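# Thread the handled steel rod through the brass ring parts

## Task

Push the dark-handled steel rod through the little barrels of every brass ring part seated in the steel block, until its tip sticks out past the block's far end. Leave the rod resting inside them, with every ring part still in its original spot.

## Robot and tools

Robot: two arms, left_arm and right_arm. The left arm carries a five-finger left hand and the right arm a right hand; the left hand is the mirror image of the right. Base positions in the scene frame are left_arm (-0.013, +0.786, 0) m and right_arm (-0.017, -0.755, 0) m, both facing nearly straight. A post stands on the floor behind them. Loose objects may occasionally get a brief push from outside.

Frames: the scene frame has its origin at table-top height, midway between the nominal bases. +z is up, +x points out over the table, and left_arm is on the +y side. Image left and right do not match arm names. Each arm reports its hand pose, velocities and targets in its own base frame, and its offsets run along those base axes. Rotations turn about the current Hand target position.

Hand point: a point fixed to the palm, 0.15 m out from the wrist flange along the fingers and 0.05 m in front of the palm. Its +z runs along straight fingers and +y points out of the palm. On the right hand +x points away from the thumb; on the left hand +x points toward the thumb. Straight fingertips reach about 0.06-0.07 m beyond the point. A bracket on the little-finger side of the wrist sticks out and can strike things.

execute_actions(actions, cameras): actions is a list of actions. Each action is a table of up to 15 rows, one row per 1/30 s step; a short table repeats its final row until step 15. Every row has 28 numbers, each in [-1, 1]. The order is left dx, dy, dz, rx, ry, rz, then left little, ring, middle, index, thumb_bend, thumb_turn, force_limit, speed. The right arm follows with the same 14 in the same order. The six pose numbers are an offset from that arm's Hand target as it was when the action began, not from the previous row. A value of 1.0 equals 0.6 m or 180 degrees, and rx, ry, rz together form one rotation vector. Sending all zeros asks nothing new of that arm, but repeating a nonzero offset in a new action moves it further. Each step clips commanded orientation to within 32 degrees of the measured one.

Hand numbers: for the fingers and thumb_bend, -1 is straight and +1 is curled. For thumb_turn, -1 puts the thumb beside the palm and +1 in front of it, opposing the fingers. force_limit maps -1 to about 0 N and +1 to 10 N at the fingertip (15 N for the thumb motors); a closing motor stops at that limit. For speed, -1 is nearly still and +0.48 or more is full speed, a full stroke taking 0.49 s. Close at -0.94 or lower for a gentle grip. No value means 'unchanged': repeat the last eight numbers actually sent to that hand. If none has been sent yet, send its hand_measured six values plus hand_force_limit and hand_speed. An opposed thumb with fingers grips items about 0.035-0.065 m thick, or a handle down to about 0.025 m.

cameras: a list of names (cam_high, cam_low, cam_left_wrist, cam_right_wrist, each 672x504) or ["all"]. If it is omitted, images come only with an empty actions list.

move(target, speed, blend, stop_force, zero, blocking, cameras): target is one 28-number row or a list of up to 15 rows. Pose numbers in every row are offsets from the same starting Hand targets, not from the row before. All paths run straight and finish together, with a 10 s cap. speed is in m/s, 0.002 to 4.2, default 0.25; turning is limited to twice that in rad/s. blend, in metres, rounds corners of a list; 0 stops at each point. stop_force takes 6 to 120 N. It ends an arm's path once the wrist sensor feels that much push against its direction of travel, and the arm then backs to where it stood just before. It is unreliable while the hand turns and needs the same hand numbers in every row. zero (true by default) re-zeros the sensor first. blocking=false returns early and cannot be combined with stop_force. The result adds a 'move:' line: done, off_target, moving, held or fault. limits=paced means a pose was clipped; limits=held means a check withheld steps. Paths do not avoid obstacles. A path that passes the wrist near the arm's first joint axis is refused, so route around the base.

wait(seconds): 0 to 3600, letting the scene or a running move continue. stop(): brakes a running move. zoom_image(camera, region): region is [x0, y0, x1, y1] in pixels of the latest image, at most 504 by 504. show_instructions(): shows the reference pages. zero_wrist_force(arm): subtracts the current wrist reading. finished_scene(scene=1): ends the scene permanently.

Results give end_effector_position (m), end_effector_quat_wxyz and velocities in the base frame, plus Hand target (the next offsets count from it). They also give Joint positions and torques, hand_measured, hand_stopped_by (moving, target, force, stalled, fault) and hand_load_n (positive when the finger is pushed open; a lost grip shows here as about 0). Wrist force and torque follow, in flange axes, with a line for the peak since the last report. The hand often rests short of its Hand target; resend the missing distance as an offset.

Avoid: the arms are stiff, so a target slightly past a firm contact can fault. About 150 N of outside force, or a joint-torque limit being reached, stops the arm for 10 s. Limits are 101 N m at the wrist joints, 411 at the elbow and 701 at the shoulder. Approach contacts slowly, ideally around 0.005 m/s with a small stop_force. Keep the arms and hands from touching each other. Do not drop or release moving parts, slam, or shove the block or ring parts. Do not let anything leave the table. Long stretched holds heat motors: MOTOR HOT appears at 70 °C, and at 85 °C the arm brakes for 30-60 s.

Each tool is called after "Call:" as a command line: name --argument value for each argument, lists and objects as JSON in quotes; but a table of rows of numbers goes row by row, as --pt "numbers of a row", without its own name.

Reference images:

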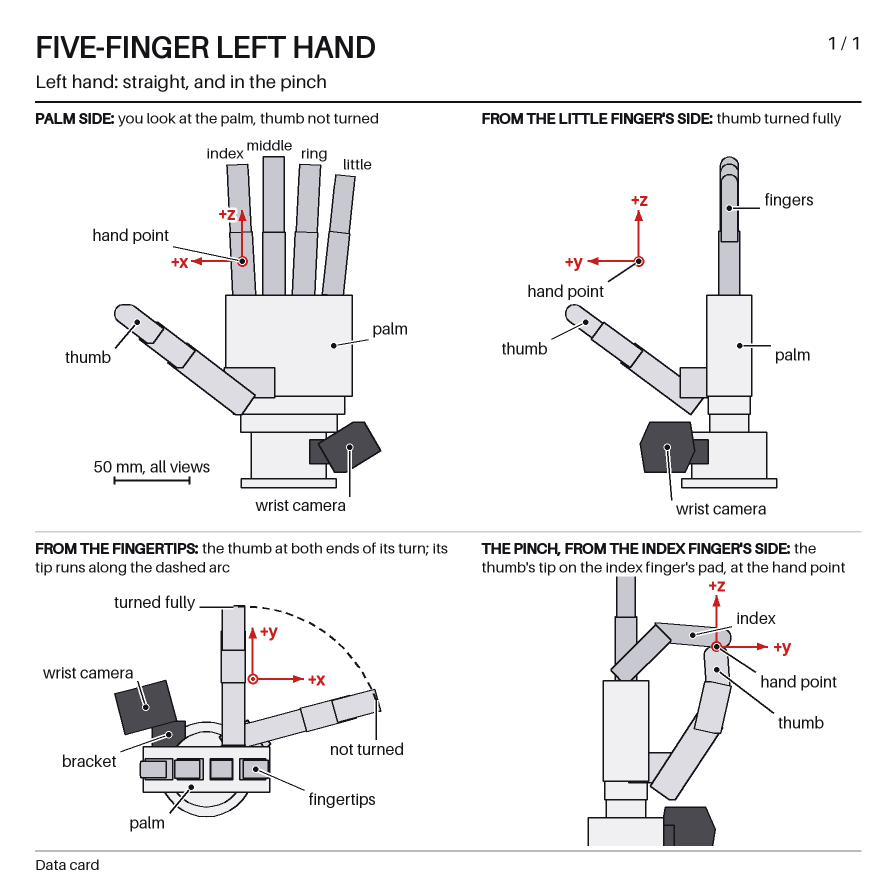

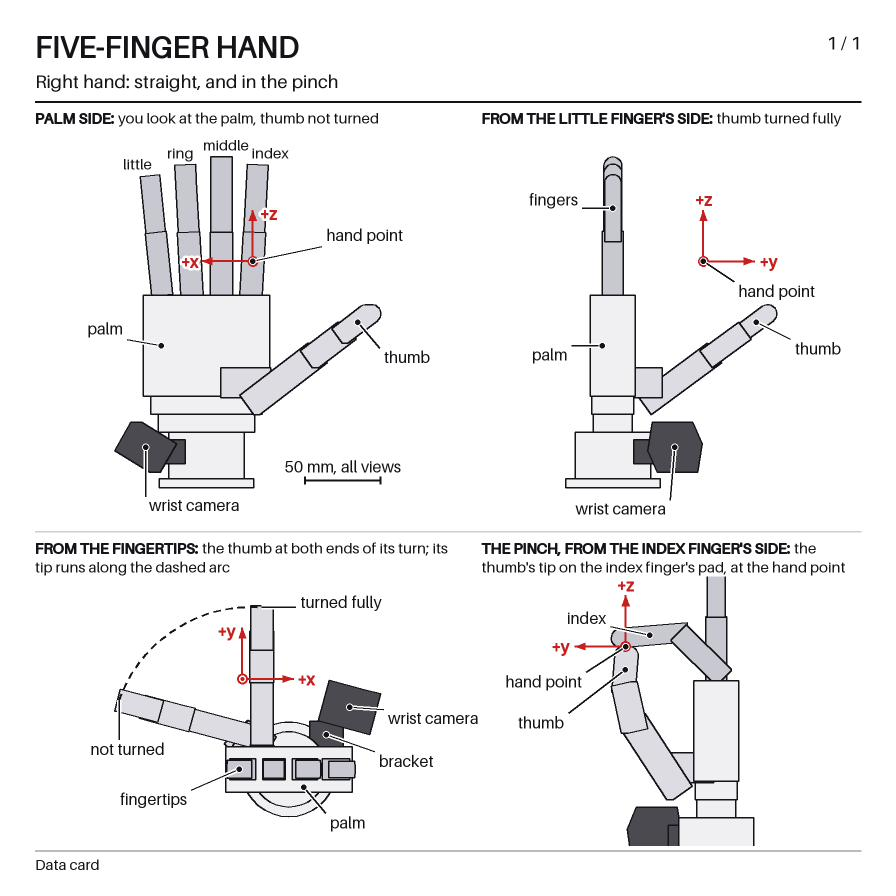

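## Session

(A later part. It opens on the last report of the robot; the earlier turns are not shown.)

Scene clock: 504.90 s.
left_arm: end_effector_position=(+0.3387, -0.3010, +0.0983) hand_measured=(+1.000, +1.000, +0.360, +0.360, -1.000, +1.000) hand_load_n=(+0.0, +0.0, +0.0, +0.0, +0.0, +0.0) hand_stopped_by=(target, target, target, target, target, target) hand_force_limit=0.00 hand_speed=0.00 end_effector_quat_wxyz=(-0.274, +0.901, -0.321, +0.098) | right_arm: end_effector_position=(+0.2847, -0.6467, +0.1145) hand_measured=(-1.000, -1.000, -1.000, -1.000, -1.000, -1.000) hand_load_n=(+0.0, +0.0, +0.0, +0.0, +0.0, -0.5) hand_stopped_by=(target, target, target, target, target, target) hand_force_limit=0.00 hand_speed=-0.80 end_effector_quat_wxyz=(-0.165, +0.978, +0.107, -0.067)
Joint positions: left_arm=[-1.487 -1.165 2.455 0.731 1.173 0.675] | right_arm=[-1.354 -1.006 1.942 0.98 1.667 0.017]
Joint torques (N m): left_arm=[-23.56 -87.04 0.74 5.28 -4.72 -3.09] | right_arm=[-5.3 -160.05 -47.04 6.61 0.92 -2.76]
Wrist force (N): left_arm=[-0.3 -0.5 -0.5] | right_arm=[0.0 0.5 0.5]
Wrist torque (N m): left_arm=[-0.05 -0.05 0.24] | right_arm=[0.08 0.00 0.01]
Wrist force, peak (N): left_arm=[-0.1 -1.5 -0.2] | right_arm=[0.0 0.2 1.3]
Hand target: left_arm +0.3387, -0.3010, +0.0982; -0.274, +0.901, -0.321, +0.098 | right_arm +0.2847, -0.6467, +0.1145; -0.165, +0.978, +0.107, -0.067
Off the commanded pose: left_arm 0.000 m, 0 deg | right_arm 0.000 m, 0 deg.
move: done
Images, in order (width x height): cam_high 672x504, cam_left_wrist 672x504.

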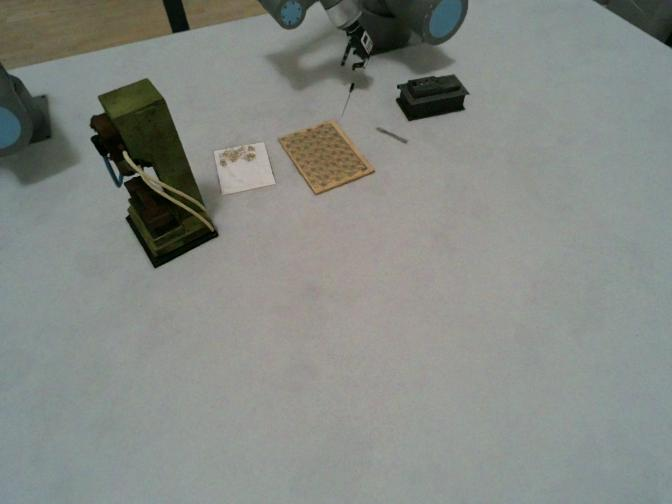

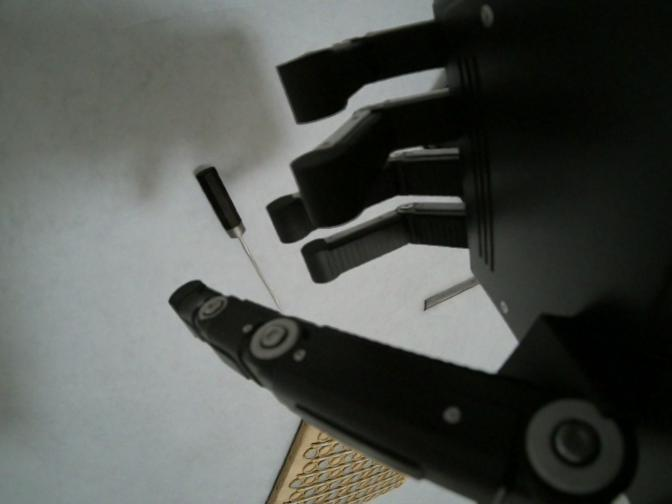

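Call:
move --target '[0.0, 0.01, -0.105, 0, 0, 0, 1, 1, 0.36, 0.36, -1, 1, 0, 0, 0, 0, 0, 0, 0, 0, -1, -1, -1, -1, -1, -1, 0, -0.8]' --speed 0.1 --stop_force 12 --cameras '["cam_left_wrist", "cam_high"]'

Call:
zoom_image --camera "cam_left_wrist" --region '[150, 120, 400, 308]'

Scene clock: 531.37 s.
left_arm: end_effector_position=(+0.3387, -0.2950, +0.0352) hand_measured=(+1.000, +1.000, +0.360, +0.360, -1.000, +1.000) hand_load_n=(+0.0, +0.0, +0.0, +0.0, +0.0, +0.0) hand_stopped_by=(target, target, target, target, target, target) hand_force_limit=0.00 hand_speed=0.00 end_effector_quat_wxyz=(-0.274, +0.901, -0.321, +0.098) | right_arm: end_effector_position=(+0.2847, -0.6467, +0.1145) hand_measured=(-1.000, -1.000, -1.000, -1.000, -1.000, -1.000) hand_load_n=(+0.0, +0.0, +0.0, +0.0, +0.0, +0.0) hand_stopped_by=(target, target, target, target, target, target) hand_force_limit=0.00 hand_speed=-0.80 end_effector_quat_wxyz=(-0.165, +0.978, +0.107, -0.067)
Joint positions: left_arm=[-1.486 -1.053 2.472 0.601 1.173 0.676] | right_arm=[-1.354 -1.006 1.942 0.98 1.667 0.017]
Joint torques (N m): left_arm=[23.51 -99.61 11.89 5.22 -5.1 3.68] | right_arm=[-0.21 -159.64 -44.19 6.72 0.88 -2.37]
Wrist force (N): left_arm=[0.4 -0.5 -0.1] | right_arm=[0.2 0.5 1.0]
Wrist torque (N m): left_arm=[-0.07 -0.16 -0.11] | right_arm=[0.03 -0.04 0.01]
Wrist force, peak (N): left_arm=[-0.1 -1.1 -1.1] | right_arm=[-0.5 0.4 1.2]
Hand target: left_arm +0.3387, -0.2950, +0.0352; -0.274, +0.901, -0.321, +0.098 | right_arm +0.2847, -0.6467, +0.1145; -0.165, +0.978, +0.107, -0.067
Off the commanded pose: left_arm 0.000 m, 0 deg | right_arm 0.000 m, 0 deg.
move: done
Images, in order (width x height): cam_high 672x504, cam_left_wrist 672x504.

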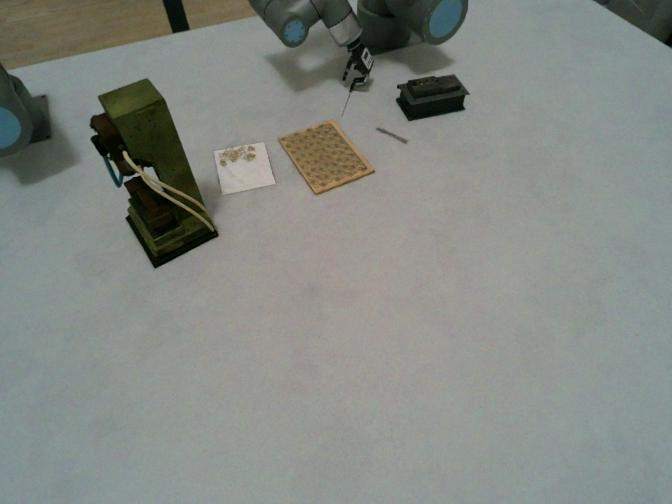

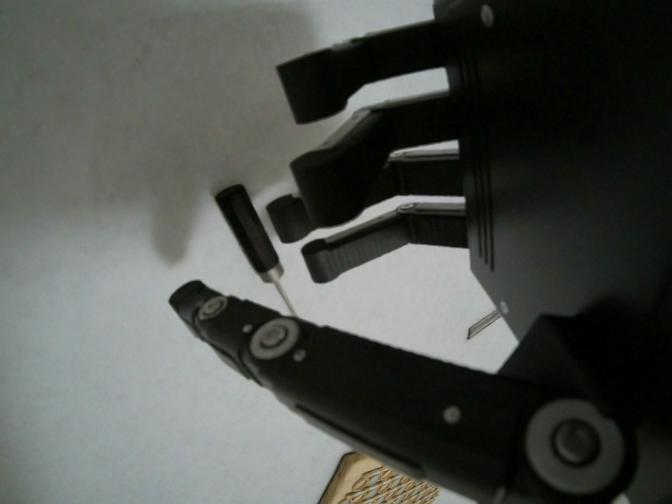

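Scaled by 2.016 from the camera's image (finer frame: 960x720).

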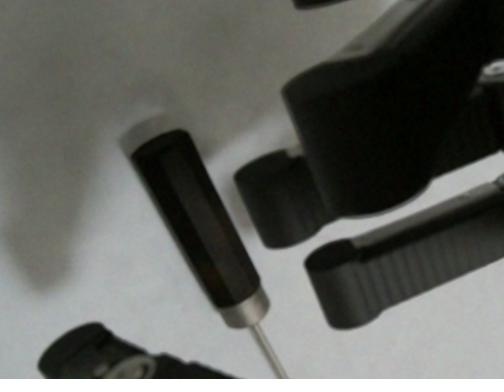

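Call:
move --target '[-0.0017, 0.0052, -0.035, 0, 0, 0, 1, 1, 0.36, 0.36, -1, 1, 0, 0, 0, 0, 0, 0, 0, 0, -1, -1, -1, -1, -1, -1, 0, -0.8]' --speed 0.03 --stop_force 8 --cameras '["cam_left_wrist"]'

Call:
zoom_image --camera "cam_left_wrist" --region '[180, 150, 380, 300]'

Scene clock: 546.13 s.
left_arm: end_effector_position=(+0.3377, -0.2919, +0.0142) hand_measured=(+1.000, +1.000, +0.360, +0.360, -1.000, +1.000) hand_load_n=(+0.0, +0.0, +0.0, +0.0, -0.5, +0.0) hand_stopped_by=(target, target, target, target, target, target) hand_force_limit=0.00 hand_speed=0.00 end_effector_quat_wxyz=(-0.274, +0.901, -0.321, +0.098) | right_arm: end_effector_position=(+0.2847, -0.6467, +0.1145) hand_measured=(-1.000, -1.000, -1.000, -1.000, -1.000, -1.000) hand_load_n=(+0.0, +0.0, +0.0, +0.0, +0.0, +0.0) hand_stopped_by=(target, target, target, target, target, target) hand_force_limit=0.00 hand_speed=-0.80 end_effector_quat_wxyz=(-0.165, +0.978, +0.107, -0.067)
Joint positions: left_arm=[-1.488 -1.015 2.478 0.558 1.174 0.674] | right_arm=[-1.354 -1.006 1.942 0.98 1.667 0.017]
Joint torques (N m): left_arm=[-20.84 -100.29 15.38 4.59 2.78 -4.09] | right_arm=[-2.78 -159.41 -43.66 6.73 1.53 -2.38]
Wrist force (N): left_arm=[0.2 -0.1 -0.4] | right_arm=[-0.2 0.0 0.8]
Wrist torque (N m): left_arm=[0.00 -0.12 0.29] | right_arm=[-0.02 0.04 -0.03]
Wrist force, peak (N): left_arm=[0.3 -0.9 -0.6] | right_arm=[0.1 0.6 1.3]
Hand target: left_arm +0.3377, -0.2919, +0.0142; -0.274, +0.901, -0.321, +0.098 | right_arm +0.2847, -0.6467, +0.1145; -0.165, +0.978, +0.107, -0.067
Off the commanded pose: left_arm 0.000 m, 0 deg | right_arm 0.000 m, 0 deg.
move: done

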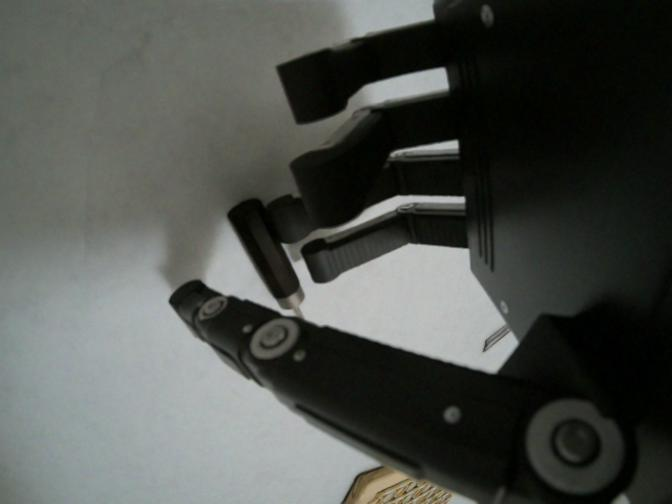

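Scaled by 2.520 from the camera's image (finer frame: 960x720).

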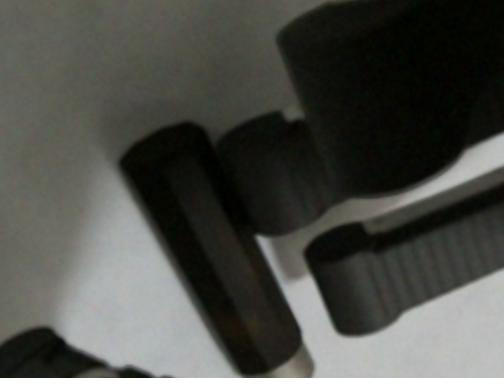

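Call:
move --target '[0, 0, -0.017, 0, 0, 0.014, 1, 1, 0.36, 0.36, -1, 1, 0, 0, 0, 0, 0, 0, 0, 0, -1, -1, -1, -1, -1, -1, 0, -0.8]' --speed 0.006 --stop_force 6 --cameras '["cam_left_wrist"]'

Call:
zoom_image --camera "cam_left_wrist" --region '[180, 150, 380, 300]'

Scene clock: 561.93 s.
left_arm: end_effector_position=(+0.3377, -0.2919, +0.0040) hand_measured=(+1.000, +1.000, +0.360, +0.360, -1.000, +1.000) hand_load_n=(+0.0, +0.0, -3.5, +0.0, +0.0, +0.0) hand_stopped_by=(target, target, target, target, target, target) hand_force_limit=0.00 hand_speed=0.00 end_effector_quat_wxyz=(-0.276, +0.908, -0.301, +0.092) | right_arm: end_effector_position=(+0.2847, -0.6467, +0.1145) hand_measured=(-1.000, -1.000, -1.000, -1.000, -1.000, -1.000) hand_load_n=(+0.0, +0.0, +0.0, +0.0, +0.0, +0.0) hand_stopped_by=(target, target, target, target, target, target) hand_force_limit=0.00 hand_speed=-0.80 end_effector_quat_wxyz=(-0.165, +0.978, +0.107, -0.067)
Joint positions: left_arm=[-1.48 -0.991 2.47 0.555 1.189 0.64] | right_arm=[-1.354 -1.006 1.942 0.98 1.667 0.017]
Joint torques (N m): left_arm=[17.75 -105.02 -17.23 3.23 3.62 -3.81] | right_arm=[-1.21 -159.14 -43.69 6.22 1.37 -3.27]
Wrist force (N): left_arm=[0.0 -4.6 -2.6] | right_arm=[0.6 0.2 0.9]
Wrist torque (N m): left_arm=[-0.04 -0.17 0.38] | right_arm=[-0.01 -0.10 0.03]
Wrist force, peak (N): left_arm=[0.5 -4.9 -3.0] | right_arm=[0.4 0.4 1.3]
Hand target: left_arm +0.3377, -0.2919, +0.0040; -0.276, +0.908, -0.301, +0.092 | right_arm +0.2847, -0.6467, +0.1145; -0.165, +0.978, +0.107, -0.067
Off the commanded pose: left_arm 0.000 m, 0 deg | right_arm 0.000 m, 0 deg.
move: done

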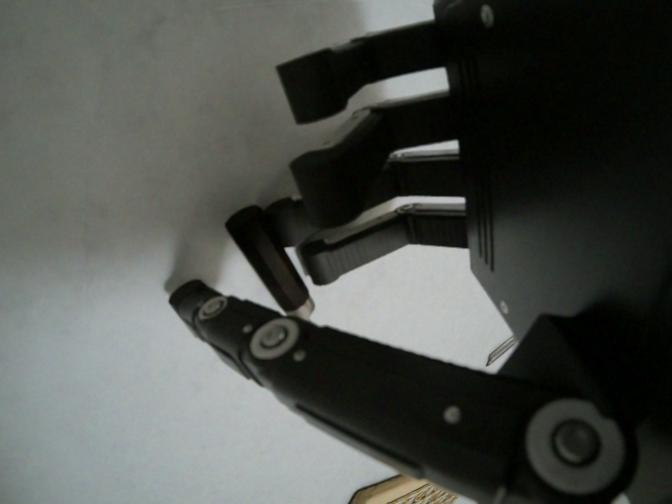

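Scaled by 2.520 from the camera's image (finer frame: 960x720).

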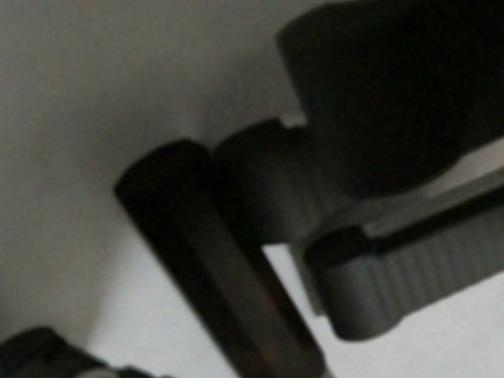

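Call:
move --target '[0, 0, 0.0025, 0, 0, 0, 1, 1, 0.36, 0.36, -1, 1, 0, 0, 0, 0, 0, 0, 0, 0, -1, -1, -1, -1, -1, -1, 0, -0.8]' --speed 0.01

Call:
move --target '[0, 0, 0, 0, 0, 0, 1, 1, 0.36, 0.36, -0.2, 1, -0.7, -0.9, 0, 0, 0, 0, 0, 0, -1, -1, -1, -1, -1, -1, 0, -0.8]' --speed 0.01 --cameras '["cam_left_wrist"]'

Call:
zoom_image --camera "cam_left_wrist" --region '[180, 150, 380, 300]'

Scene clock: 579.67 s.
left_arm: end_effector_position=(+0.3376, -0.2919, +0.0054) hand_measured=(+1.000, +1.000, +0.360, +0.360, -1.000, +1.000) hand_load_n=(+0.5, +0.5, +0.0, +0.0, +0.0, +0.0) hand_stopped_by=(target, target, target, target, target, target) hand_force_limit=0.00 hand_speed=0.00 end_effector_quat_wxyz=(-0.276, +0.908, -0.301, +0.092) | right_arm: end_effector_position=(+0.2847, -0.6467, +0.1145) hand_measured=(-1.000, -1.000, -1.000, -1.000, -1.000, -1.000) hand_load_n=(+0.0, +0.0, +0.0, +0.0, +0.0, +0.0) hand_stopped_by=(target, target, target, target, target, target) hand_force_limit=0.00 hand_speed=-0.80 end_effector_quat_wxyz=(-0.165, +0.978, +0.107, -0.067)
Joint positions: left_arm=[-1.48 -0.994 2.47 0.557 1.189 0.64] | right_arm=[-1.354 -1.006 1.942 0.98 1.667 0.017]
Joint torques (N m): left_arm=[22.05 -148.78 -10.55 13.71 1.67 -3.73] | right_arm=[-1.08 -158.22 -43.98 6.52 1.56 -3.17]
Wrist force (N): left_arm=[0.3 -0.3 0.0] | right_arm=[0.2 -0.3 1.0]
Wrist torque (N m): left_arm=[-0.06 -0.12 0.30] | right_arm=[-0.09 -0.03 -0.01]
Wrist force, peak (N): left_arm=[0.2 -5.4 -2.9] | right_arm=[0.1 0.3 1.4]
Hand target: left_arm +0.3377, -0.2919, +0.0055; -0.276, +0.908, -0.301, +0.092 | right_arm +0.2847, -0.6467, +0.1145; -0.165, +0.978, +0.107, -0.067
Off the commanded pose: left_arm 0.000 m, 0 deg | right_arm 0.000 m, 0 deg.
move: done

Scene clock: 582.53 s.
left_arm: end_effector_position=(+0.3377, -0.2919, +0.0055) hand_measured=(+1.000, +1.000, +0.360, +0.360, -0.622, +1.000) hand_load_n=(+0.5, +0.0, +0.0, +0.0, +3.0, +0.0) hand_stopped_by=(target, target, target, target, force, target) hand_force_limit=-0.70 hand_speed=-0.90 end_effector_quat_wxyz=(-0.276, +0.908, -0.301, +0.092) | right_arm: end_effector_position=(+0.2847, -0.6467, +0.1145) hand_measured=(-1.000, -1.000, -1.000, -1.000, -1.000, -1.000) hand_load_n=(+0.5, +0.0, +0.0, +0.0, -0.5, +0.0) hand_stopped_by=(target, target, target, target, target, target) hand_force_limit=0.00 hand_speed=-0.80 end_effector_quat_wxyz=(-0.165, +0.978, +0.107, -0.067)
Joint positions: left_arm=[-1.48 -0.994 2.47 0.558 1.189 0.64] | right_arm=[-1.354 -1.006 1.942 0.98 1.667 0.017]
Joint torques (N m): left_arm=[19.59 -145.34 8.62 14.24 -4.35 -3.84] | right_arm=[0.29 -158.5 -44.54 5.83 1.1 -2.82]
Wrist force (N): left_arm=[0.2 0.0 -1.1] | right_arm=[0.1 0.2 0.9]
Wrist torque (N m): left_arm=[-0.05 -0.15 0.29] | right_arm=[0.00 -0.03 0.00]
Wrist force, peak (N): left_arm=[0.5 -0.4 -1.5] | right_arm=[-0.1 0.1 1.4]
Hand target: left_arm +0.3377, -0.2919, +0.0055; -0.276, +0.908, -0.301, +0.092 | right_arm +0.2847, -0.6467, +0.1145; -0.165, +0.978, +0.107, -0.067
Off the commanded pose: left_arm 0.000 m, 0 deg | right_arm 0.000 m, 0 deg.
move: done

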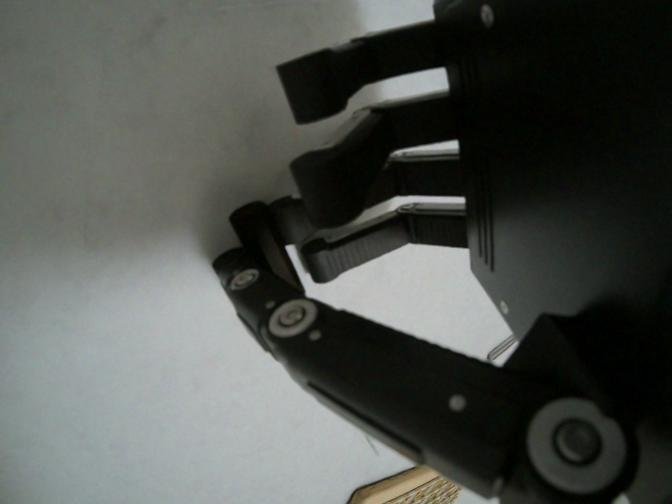

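Scaled by 2.520 from the camera's image (finer frame: 960x720).

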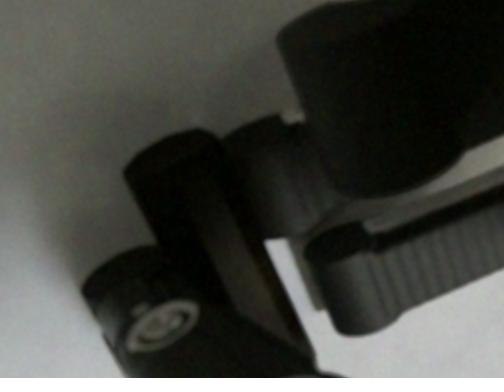

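Call:
move --target '[0, 0, 0, 0, 0, 0, 1, 1, 0.36, 0.36, -0.21, 1, -0.35, -0.92, 0, 0, 0, 0, 0, 0, -1, -1, -1, -1, -1, -1, 0, -0.8]' --speed 0.01 --cameras '["cam_left_wrist"]'

Call:
zoom_image --camera "cam_left_wrist" --region '[180, 150, 380, 300]'

Scene clock: 591.07 s.
left_arm: end_effector_position=(+0.3377, -0.2919, +0.0055) hand_measured=(+1.000, +1.000, +0.360, +0.360, -0.610, +1.000) hand_load_n=(+0.0, +0.0, +0.0, +0.0, +5.0, +0.0) hand_stopped_by=(target, target, target, target, force, target) hand_force_limit=-0.35 hand_speed=-0.92 end_effector_quat_wxyz=(-0.276, +0.908, -0.301, +0.092) | right_arm: end_effector_position=(+0.2847, -0.6467, +0.1145) hand_measured=(-1.000, -1.000, -1.000, -1.000, -1.000, -1.000) hand_load_n=(+0.0, +0.0, +0.0, +0.0, -0.5, +0.0) hand_stopped_by=(target, target, target, target, target, target) hand_force_limit=0.00 hand_speed=-0.80 end_effector_quat_wxyz=(-0.165, +0.978, +0.107, -0.067)
Joint positions: left_arm=[-1.48 -0.994 2.47 0.558 1.189 0.64] | right_arm=[-1.354 -1.006 1.942 0.98 1.667 0.017]
Joint torques (N m): left_arm=[21.01 -145.87 10.3 12.65 -4.86 -3.91] | right_arm=[-2.11 -160.81 -44.88 6.42 1.09 -3.05]
Wrist force (N): left_arm=[0.4 -0.3 -2.3] | right_arm=[0.0 0.4 0.5]
Wrist torque (N m): left_arm=[-0.04 -0.20 0.31] | right_arm=[0.07 0.02 0.00]
Wrist force, peak (N): left_arm=[0.4 -0.8 -2.5] | right_arm=[0.3 0.8 1.3]
Hand target: left_arm +0.3377, -0.2919, +0.0055; -0.276, +0.908, -0.301, +0.092 | right_arm +0.2847, -0.6467, +0.1145; -0.165, +0.978, +0.107, -0.067
Off the commanded pose: left_arm 0.000 m, 0 deg | right_arm 0.000 m, 0 deg.
move: done

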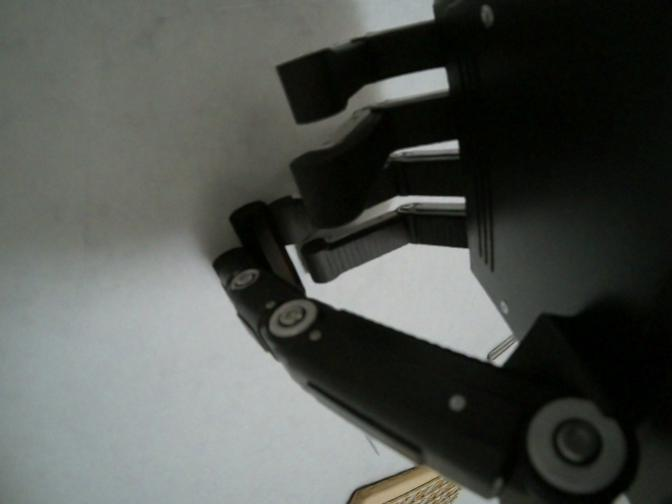

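Scaled by 2.520 from the camera's image (finer frame: 960x720).

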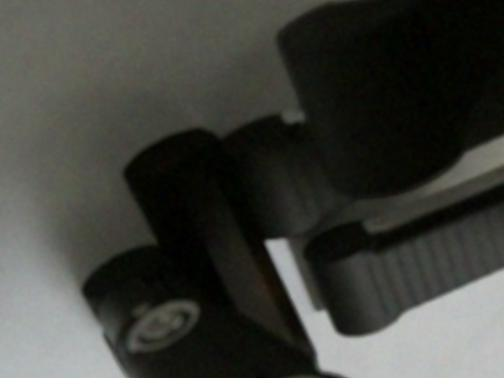

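Call:
move --target '[0, 0, 0, 0, 0, 0, 1, 1, 0.5, 0.5, -0.21, 1, -0.4, -0.94, 0, 0, 0, 0, 0, 0, -1, -1, -1, -1, -1, -1, 0, -0.8]' --speed 0.01 --cameras '["cam_left_wrist"]'

Call:
zoom_image --camera "cam_left_wrist" --region '[180, 150, 380, 300]'

Scene clock: 613.53 s.
left_arm: end_effector_position=(+0.3377, -0.2919, +0.0055) hand_measured=(+1.000, +1.000, +0.386, +0.500, -0.610, +1.000) hand_load_n=(+0.0, +0.0, +3.5, +0.5, +5.5, +0.0) hand_stopped_by=(target, target, force, target, force, target) hand_force_limit=-0.40 hand_speed=-0.94 end_effector_quat_wxyz=(-0.276, +0.908, -0.301, +0.092) | right_arm: end_effector_position=(+0.2847, -0.6467, +0.1145) hand_measured=(-1.000, -1.000, -1.000, -1.000, -1.000, -1.000) hand_load_n=(+0.0, +0.0, +0.0, +0.0, +0.0, +0.0) hand_stopped_by=(target, target, target, target, target, target) hand_force_limit=0.00 hand_speed=-0.80 end_effector_quat_wxyz=(-0.165, +0.978, +0.107, -0.067)
Joint positions: left_arm=[-1.48 -0.994 2.47 0.558 1.189 0.64] | right_arm=[-1.354 -1.006 1.942 0.98 1.667 0.017]
Joint torques (N m): left_arm=[19.4 -141.37 10.28 11.57 -4.47 -3.43] | right_arm=[-3.49 -162.36 -43.73 6.18 1.17 -3.8]
Wrist force (N): left_arm=[0.2 0.0 -0.1] | right_arm=[-0.2 0.1 0.9]
Wrist torque (N m): left_arm=[0.00 -0.10 0.28] | right_arm=[-0.01 0.04 -0.02]
Wrist force, peak (N): left_arm=[0.2 -0.8 -2.6] | right_arm=[0.4 0.4 1.3]
Hand target: left_arm +0.3377, -0.2919, +0.0055; -0.276, +0.908, -0.301, +0.092 | right_arm +0.2847, -0.6467, +0.1145; -0.165, +0.978, +0.107, -0.067
Off the commanded pose: left_arm 0.000 m, 0 deg | right_arm 0.000 m, 0 deg.
move: done

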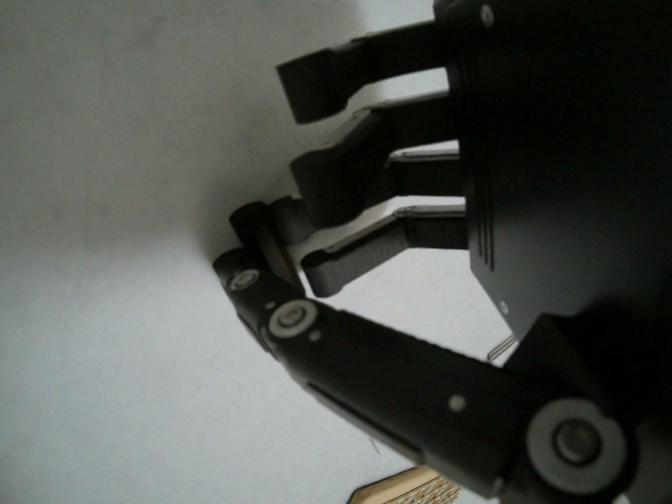

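Scaled by 2.520 from the camera's image (finer frame: 960x720).

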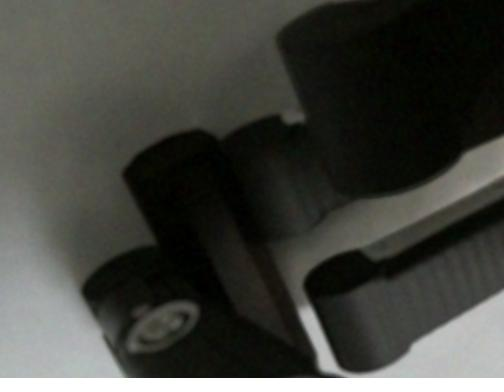

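Call:
move --pt "0 0 0 0 0 0 1 1 0.36 0.36 -1 1 -0.4 -0.6 0 0 0 0 0 0 -1 -1 -1 -1 -1 -1 0 -0.8" --pt "0.0042 -0.0068 0.003 0 0 -0.089 1 1 0.36 0.36 -1 1 -0.4 -0.6 0 0 0 0 0 0 -1 -1 -1 -1 -1 -1 0 -0.8" --speed 0.02 --cameras '["cam_left_wrist"]'

Call:
zoom_image --camera "cam_left_wrist" --region '[180, 150, 380, 300]'

Scene clock: 670.20 s.
left_arm: end_effector_position=(+0.3402, -0.2960, +0.0073) hand_measured=(+1.000, +1.000, +0.360, +0.360, -1.000, +1.000) hand_load_n=(+0.5, +0.0, +0.0, +0.0, +0.0, +0.0) hand_stopped_by=(target, target, target, target, target, target) hand_force_limit=-0.40 hand_speed=-0.60 end_effector_quat_wxyz=(-0.261, +0.858, -0.424, +0.129) | right_arm: end_effector_position=(+0.2847, -0.6467, +0.1145) hand_measured=(-1.000, -1.000, -1.000, -1.000, -1.000, -1.000) hand_load_n=(+0.0, +0.0, -0.5, +0.0, +0.0, +0.0) hand_stopped_by=(target, target, target, target, target, target) hand_force_limit=0.00 hand_speed=-0.80 end_effector_quat_wxyz=(-0.165, +0.978, +0.107, -0.067)
Joint positions: left_arm=[-1.519 -1.031 2.511 0.453 1.093 0.881] | right_arm=[-1.354 -1.006 1.942 0.98 1.667 0.017]
Joint torques (N m): left_arm=[-22.42 -143.81 17.66 4.37 -6.14 3.16] | right_arm=[-1.15 -160.08 -43.45 5.73 0.87 -4.04]
Wrist force (N): left_arm=[0.4 -0.2 -0.4] | right_arm=[0.0 0.1 1.2]
Wrist torque (N m): left_arm=[-0.04 -0.20 -0.10] | right_arm=[-0.02 -0.01 -0.01]
Wrist force, peak (N): left_arm=[0.6 -0.2 -0.8] | right_arm=[0.3 0.6 1.7]
Hand target: left_arm +0.3402, -0.2960, +0.0073; -0.261, +0.857, -0.424, +0.129 | right_arm +0.2847, -0.6467, +0.1145; -0.165, +0.978, +0.107, -0.067
Off the commanded pose: left_arm 0.000 m, 0 deg | right_arm 0.000 m, 0 deg.
move: done

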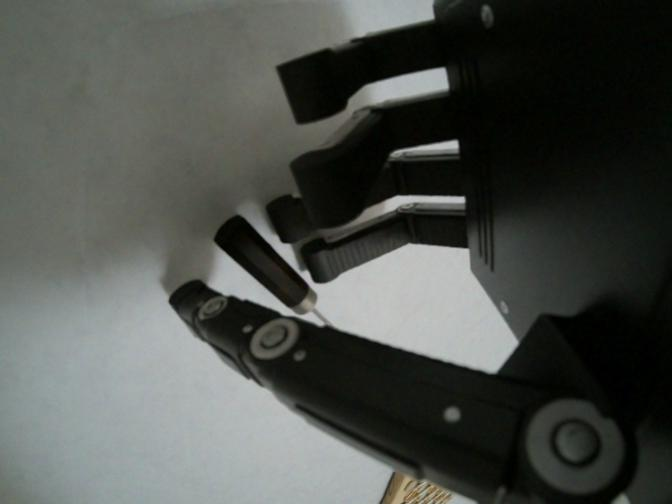

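Scaled by 2.520 from the camera's image (finer frame: 960x720).

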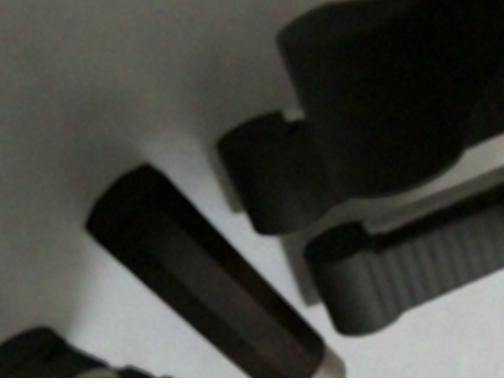

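Call:
execute_actions --actions '[]' --cameras '["cam_left_wrist"]'

Call:
zoom_image --camera "cam_left_wrist" --region '[180, 150, 430, 340]'

Scene clock: 693.57 s.
left_arm: end_effector_position=(+0.3402, -0.2960, +0.0073) hand_measured=(+1.000, +1.000, +0.360, +0.360, -1.000, +1.000) hand_load_n=(+0.0, +0.0, +0.0, +0.0, -0.5, +0.0) hand_stopped_by=(target, target, target, target, target, target) hand_force_limit=-0.40 hand_speed=-0.60 end_effector_quat_wxyz=(-0.261, +0.857, -0.424, +0.129) | right_arm: end_effector_position=(+0.2847, -0.6467, +0.1145) hand_measured=(-1.000, -1.000, -1.000, -1.000, -1.000, -1.000) hand_load_n=(+0.0, +0.0, +0.0, +0.0, +0.0, +0.0) hand_stopped_by=(target, target, target, target, target, target) hand_force_limit=0.00 hand_speed=-0.80 end_effector_quat_wxyz=(-0.165, +0.978, +0.107, -0.067)
Joint positions: left_arm=[-1.519 -1.031 2.511 0.452 1.092 0.882] | right_arm=[-1.354 -1.006 1.942 0.98 1.667 0.017]
Joint velocities: within noise
Joint torques (N m): left_arm=[-23.1 -142.4 17.81 4.68 -5.68 3.71] | right_arm=[-1.76 -162.61 -44.15 4.95 0.84 -4.64]
Wrist force (N): left_arm=[0.5 -0.3 -0.1] | right_arm=[0.2 -0.2 1.3]
Wrist torque (N m): left_arm=[-0.08 -0.20 -0.09] | right_arm=[-0.09 -0.04 -0.01]
Wrist force, peak (N): left_arm=[0.3 -0.4 -0.9] | right_arm=[0.0 0.4 1.5]
Hand target: left_arm +0.3402, -0.2960, +0.0073; -0.261, +0.857, -0.424, +0.129 | right_arm +0.2847, -0.6467, +0.1145; -0.165, +0.978, +0.107, -0.067
Off the commanded pose: left_arm 0.000 m, 0 deg | right_arm 0.000 m, 0 deg.
Images, in order (width x height): cam_left_wrist 672x504.

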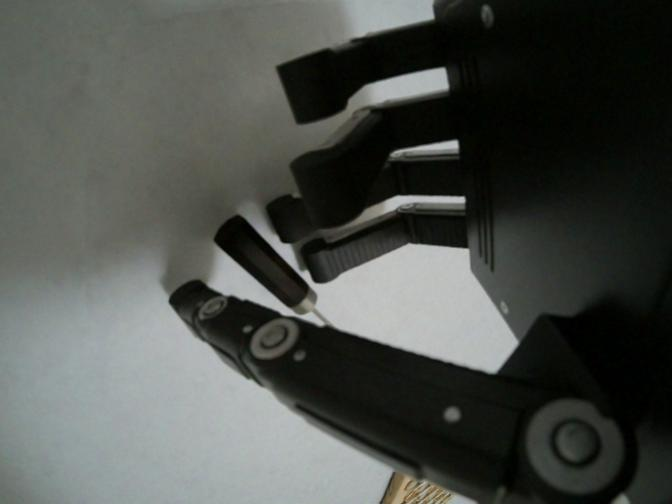

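Scaled by 2.016 from the camera's image (finer frame: 960x720).

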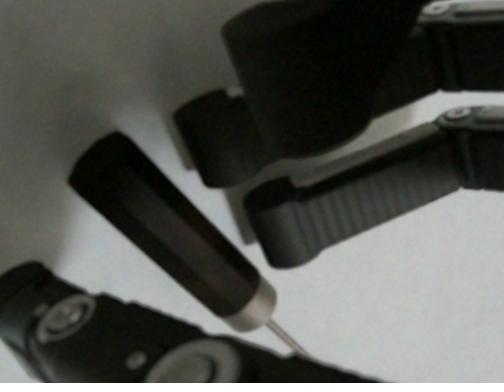

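Call:
move --target '[-0.0047,-0.0068,-0.003,0,0,0,1,1,0.36,0.36,-1,1,-0.4,-0.6,0,0,0,0,0,0,-1,-1,-1,-1,-1,-1,0,-0.8]' --speed 0.02 --cameras '["cam_left_wrist"]'

Call:
zoom_image --camera "cam_left_wrist" --region '[180, 150, 430, 340]'

Scene clock: 717.83 s.
left_arm: end_effector_position=(+0.3375, -0.2999, +0.0056) hand_measured=(+1.000, +1.000, +0.360, +0.360, -1.000, +1.000) hand_load_n=(+0.0, +0.0, +0.0, +0.0, +0.0, +0.0) hand_stopped_by=(target, target, target, target, target, target) hand_force_limit=-0.40 hand_speed=-0.60 end_effector_quat_wxyz=(-0.261, +0.857, -0.424, +0.129) | right_arm: end_effector_position=(+0.2847, -0.6467, +0.1145) hand_measured=(-1.000, -1.000, -1.000, -1.000, -1.000, -1.000) hand_load_n=(+0.0, +0.0, -0.5, +0.0, +0.0, +0.0) hand_stopped_by=(target, target, target, target, target, target) hand_force_limit=0.00 hand_speed=-0.80 end_effector_quat_wxyz=(-0.165, +0.978, +0.107, -0.067)
Joint positions: left_arm=[-1.527 -1.026 2.509 0.454 1.095 0.873] | right_arm=[-1.354 -1.006 1.942 0.98 1.667 0.017]
Joint torques (N m): left_arm=[-20.29 -96.17 -15.5 14.15 2.3 -3.89] | right_arm=[3.09 -161.67 -40.82 5.51 1.44 -4.43]
Wrist force (N): left_arm=[0.3 -0.6 -0.9] | right_arm=[0.3 0.0 0.8]
Wrist torque (N m): left_arm=[-0.05 -0.19 0.32] | right_arm=[-0.03 -0.04 0.00]
Wrist force, peak (N): left_arm=[0.3 -0.6 -0.9] | right_arm=[0.1 0.4 1.6]
Hand target: left_arm +0.3374, -0.3001, +0.0055; -0.261, +0.857, -0.424, +0.129 | right_arm +0.2847, -0.6467, +0.1145; -0.165, +0.978, +0.107, -0.067
Off the commanded pose: left_arm 0.000 m, 0 deg | right_arm 0.000 m, 0 deg.
move: done

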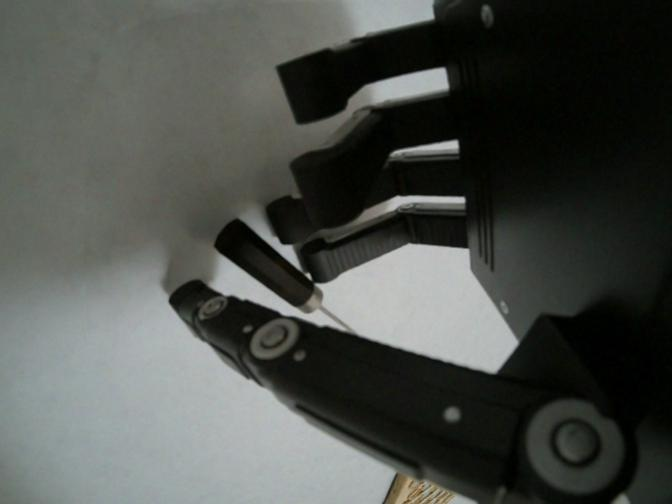

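Scaled by 2.016 from the camera's image (finer frame: 960x720).

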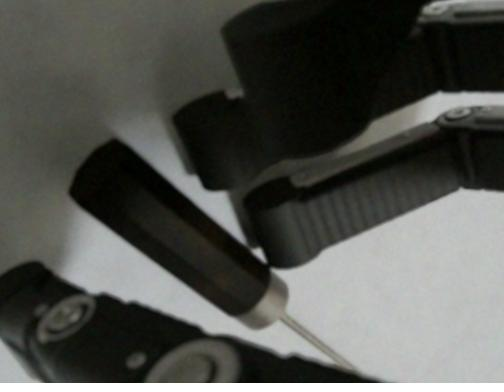

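Call:
move --target '[0,0,0,0,0,0,1,1,0.36,0.36,-0.1,1,-0.6,-0.92,0,0,0,0,0,0,-1,-1,-1,-1,-1,-1,0,-0.8]' --speed 0.02 --cameras '["cam_left_wrist"]'

Call:
zoom_image --camera "cam_left_wrist" --region '[180, 150, 430, 340]'

Scene clock: 736.77 s.
left_arm: end_effector_position=(+0.3373, -0.3001, +0.0055) hand_measured=(+1.000, +1.000, +0.360, +0.360, -0.624, +1.000) hand_load_n=(+0.0, +0.5, +0.0, +0.5, +3.5, -1.0) hand_stopped_by=(target, target, target, target, force, target) hand_force_limit=-0.60 hand_speed=-0.92 end_effector_quat_wxyz=(-0.261, +0.857, -0.424, +0.129) | right_arm: end_effector_position=(+0.2847, -0.6467, +0.1145) hand_measured=(-1.000, -1.000, -1.000, -1.000, -1.000, -1.000) hand_load_n=(+0.0, +0.0, +0.0, +0.0, +0.0, -0.5) hand_stopped_by=(target, target, target, target, target, target) hand_force_limit=0.00 hand_speed=-0.80 end_effector_quat_wxyz=(-0.165, +0.978, +0.107, -0.067)
Joint positions: left_arm=[-1.527 -1.026 2.508 0.454 1.095 0.873] | right_arm=[-1.354 -1.006 1.942 0.98 1.667 0.017]
Joint torques (N m): left_arm=[-23.31 -101.64 -11.28 14.13 2.5 -4.15] | right_arm=[-5.16 -158.04 -41.1 5.46 1.49 -4.22]
Wrist force (N): left_arm=[0.0 0.0 -1.4] | right_arm=[0.2 0.4 1.3]
Wrist torque (N m): left_arm=[-0.04 -0.20 0.30] | right_arm=[0.02 -0.05 0.02]
Wrist force, peak (N): left_arm=[0.0 -0.3 -1.8] | right_arm=[0.4 0.6 1.5]
Hand target: left_arm +0.3374, -0.3001, +0.0055; -0.261, +0.857, -0.424, +0.129 | right_arm +0.2847, -0.6467, +0.1145; -0.165, +0.978, +0.107, -0.067
Off the commanded pose: left_arm 0.000 m, 0 deg | right_arm 0.000 m, 0 deg.
move: done

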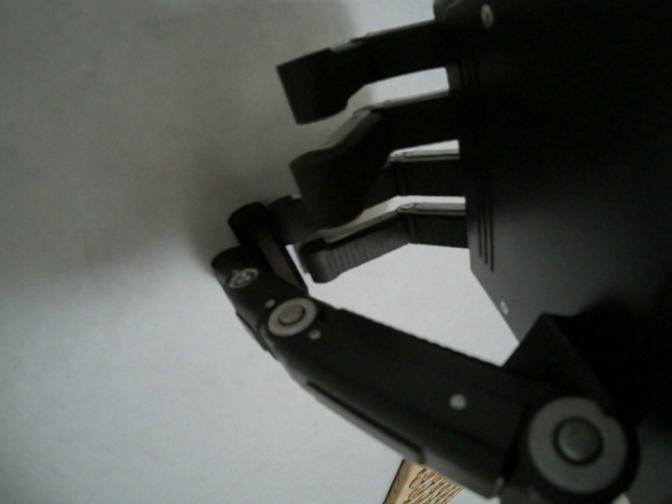

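Scaled by 2.016 from the camera's image (finer frame: 960x720).

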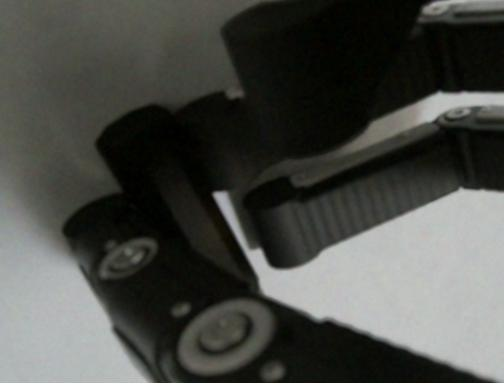

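Call:
move --target '[0,0,0,0,0,0,1,1,0.36,0.36,-1,1,-0.6,-0.8,0,0,0,0,0,0,-1,-1,-1,-1,-1,-1,0,-0.8]' --speed 0.02 --cameras '["cam_left_wrist"]'

Call:
zoom_image --camera "cam_left_wrist" --region '[180, 150, 430, 340]'

Scene clock: 779.53 s.
left_arm: end_effector_position=(+0.3373, -0.3001, +0.0055) hand_measured=(+1.000, +1.000, +0.360, +0.360, -1.000, +1.000) hand_load_n=(+0.0, +0.0, +0.0, +0.0, +0.0, +0.0) hand_stopped_by=(target, target, target, target, target, target) hand_force_limit=-0.60 hand_speed=-0.80 end_effector_quat_wxyz=(-0.261, +0.857, -0.424, +0.129) | right_arm: end_effector_position=(+0.2847, -0.6467, +0.1145) hand_measured=(-1.000, -1.000, -1.000, -1.000, -1.000, -1.000) hand_load_n=(+0.0, +0.0, +0.0, +0.0, -0.5, +0.0) hand_stopped_by=(target, target, target, target, target, target) hand_force_limit=0.00 hand_speed=-0.80 end_effector_quat_wxyz=(-0.165, +0.978, +0.107, -0.067)
Joint positions: left_arm=[-1.527 -1.026 2.508 0.454 1.095 0.873] | right_arm=[-1.354 -1.006 1.942 0.98 1.667 0.017]
Joint torques (N m): left_arm=[-20.95 -96.66 -9.76 12.08 0.2 -3.86] | right_arm=[-5.58 -160.42 -41.11 5.36 1.26 -5.01]
Wrist force (N): left_arm=[0.4 -0.4 -0.5] | right_arm=[0.3 0.3 0.8]
Wrist torque (N m): left_arm=[-0.04 -0.19 0.31] | right_arm=[0.02 -0.04 0.01]
Wrist force, peak (N): left_arm=[-0.1 -0.6 -2.0] | right_arm=[0.1 0.4 1.6]
Hand target: left_arm +0.3374, -0.3001, +0.0055; -0.261, +0.857, -0.424, +0.129 | right_arm +0.2847, -0.6467, +0.1145; -0.165, +0.978, +0.107, -0.067
Off the commanded pose: left_arm 0.000 m, 0 deg | right_arm 0.000 m, 0 deg.
move: done

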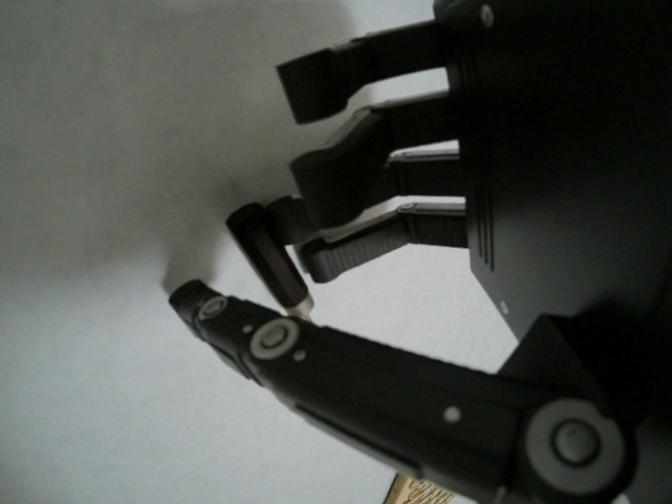

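Scaled by 2.016 from the camera's image (finer frame: 960x720).

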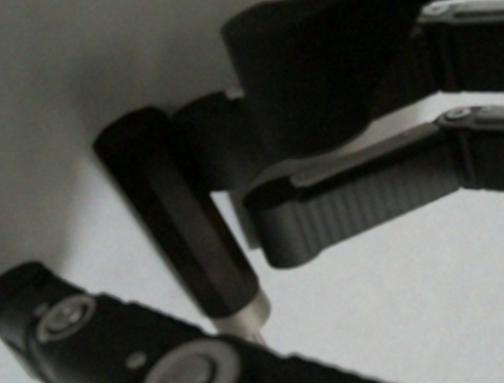

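Call:
move --target '[-0.0006,-0.0079,0,0,0,-0.0861,1,1,0.36,0.36,-1,1,-0.6,-0.8,0,0,0,0,0,0,-1,-1,-1,-1,-1,-1,0,-0.8]' --speed 0.06 --cameras '["cam_left_wrist"]'

Call:
zoom_image --camera "cam_left_wrist" --region '[180, 150, 430, 340]'

Scene clock: 802.40 s.
left_arm: end_effector_position=(+0.3370, -0.3048, +0.0055) hand_measured=(+1.000, +1.000, +0.360, +0.360, -1.000, +1.000) hand_load_n=(+0.0, +0.0, +0.0, +0.0, +0.0, +0.0) hand_stopped_by=(target, target, target, target, target, target) hand_force_limit=-0.60 hand_speed=-0.80 end_effector_quat_wxyz=(-0.241, +0.792, -0.536, +0.163) | right_arm: end_effector_position=(+0.2847, -0.6467, +0.1145) hand_measured=(-1.000, -1.000, -1.000, -1.000, -1.000, -1.000) hand_load_n=(+0.0, +0.0, +0.0, +0.0, -0.5, +0.0) hand_stopped_by=(target, target, target, target, target, target) hand_force_limit=0.00 hand_speed=-0.80 end_effector_quat_wxyz=(-0.165, +0.978, +0.107, -0.067)
Joint positions: left_arm=[-1.554 -1.071 2.547 0.33 1.023 1.14] | right_arm=[-1.354 -1.006 1.942 0.98 1.667 0.017]
Joint torques (N m): left_arm=[-22.31 -132.31 17.95 5.79 -5.54 3.73] | right_arm=[-3.58 -161.5 -41.5 5.61 1.85 -5.34]
Wrist force (N): left_arm=[0.1 -0.4 0.3] | right_arm=[0.4 0.0 1.3]
Wrist torque (N m): left_arm=[-0.11 -0.10 -0.15] | right_arm=[-0.05 -0.06 0.01]
Wrist force, peak (N): left_arm=[0.4 -0.6 -0.7] | right_arm=[-0.2 0.2 1.6]
Hand target: left_arm +0.3370, -0.3048, +0.0055; -0.241, +0.792, -0.536, +0.163 | right_arm +0.2847, -0.6467, +0.1145; -0.165, +0.978, +0.107, -0.067
Off the commanded pose: left_arm 0.000 m, 0 deg | right_arm 0.000 m, 0 deg.
move: done

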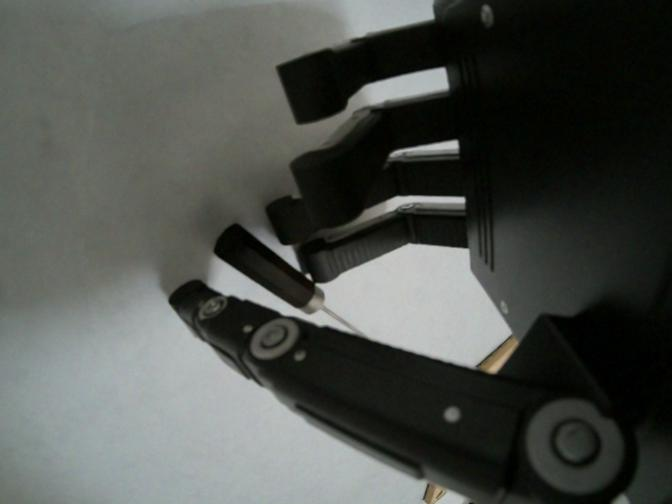

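Scaled by 2.016 from the camera's image (finer frame: 960x720).

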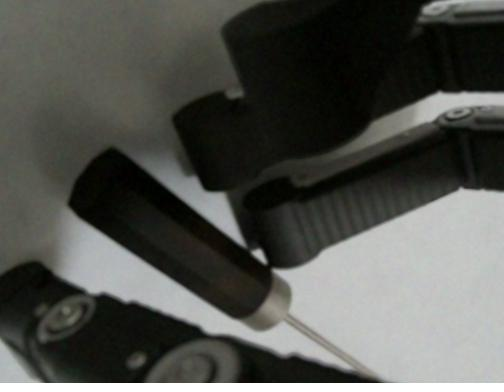

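Call:
move --target '[-0.001,-0.001,0,0,0,0.0444,1,1,0.36,0.36,-1,1,-0.6,-0.8,0,0,0,0,0,0,-1,-1,-1,-1,-1,-1,0,-0.8]' --speed 0.04 --cameras '["cam_left_wrist"]'

Call:
zoom_image --camera "cam_left_wrist" --region '[200, 180, 360, 330]'

Scene clock: 846.20 s.
left_arm: end_effector_position=(+0.3364, -0.3054, +0.0055) hand_measured=(+1.000, +1.000, +0.360, +0.360, -1.000, +1.000) hand_load_n=(+0.5, +0.0, +0.0, +0.0, +0.0, +0.0) hand_stopped_by=(target, target, target, target, target, target) hand_force_limit=-0.60 hand_speed=-0.80 end_effector_quat_wxyz=(-0.252, +0.828, -0.480, +0.146) | right_arm: end_effector_position=(+0.2847, -0.6467, +0.1145) hand_measured=(-1.000, -1.000, -1.000, -1.000, -1.000, -1.000) hand_load_n=(+0.0, +0.0, +0.0, +0.0, +0.0, +0.0) hand_stopped_by=(target, target, target, target, target, target) hand_force_limit=0.00 hand_speed=-0.80 end_effector_quat_wxyz=(-0.165, +0.978, +0.107, -0.067)
Joint positions: left_arm=[-1.546 -1.045 2.524 0.4 1.058 0.994] | right_arm=[-1.354 -1.006 1.942 0.98 1.667 0.017]
Joint torques (N m): left_arm=[21.14 -98.24 -16.21 13.48 2.64 -3.28] | right_arm=[-3.34 -161.35 -42.21 5.24 1.47 -5.26]
Wrist force (N): left_arm=[-0.5 -0.5 0.1] | right_arm=[0.1 0.6 1.2]
Wrist torque (N m): left_arm=[-0.13 -0.02 0.26] | right_arm=[0.05 -0.02 0.01]
Wrist force, peak (N): left_arm=[-0.3 -0.9 0.2] | right_arm=[0.1 0.7 1.6]
Hand target: left_arm +0.3364, -0.3054, +0.0055; -0.252, +0.828, -0.480, +0.146 | right_arm +0.2847, -0.6467, +0.1145; -0.165, +0.978, +0.107, -0.067
Off the commanded pose: left_arm 0.000 m, 0 deg | right_arm 0.000 m, 0 deg.
move: done

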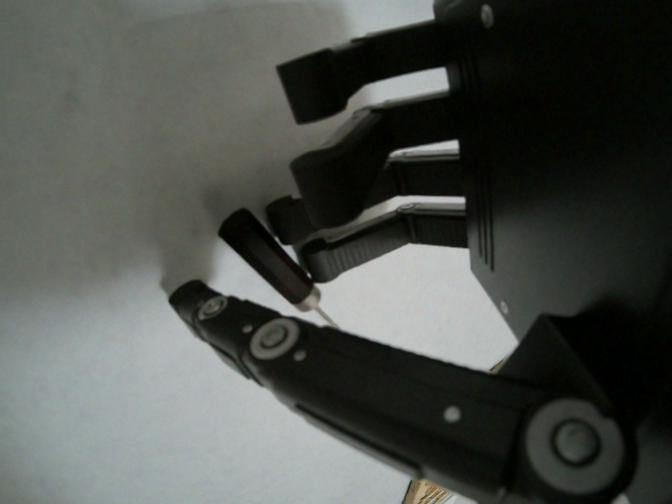

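Scaled by 3.150 from the camera's image (finer frame: 960x720).

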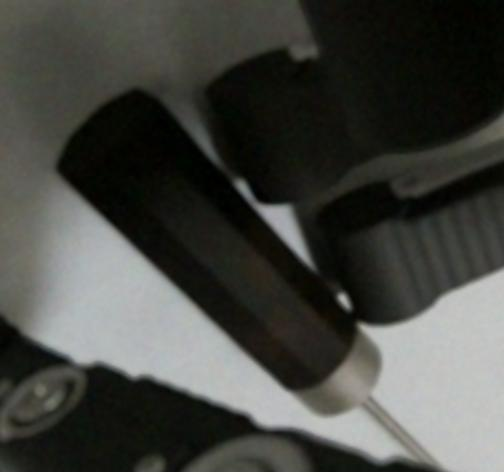

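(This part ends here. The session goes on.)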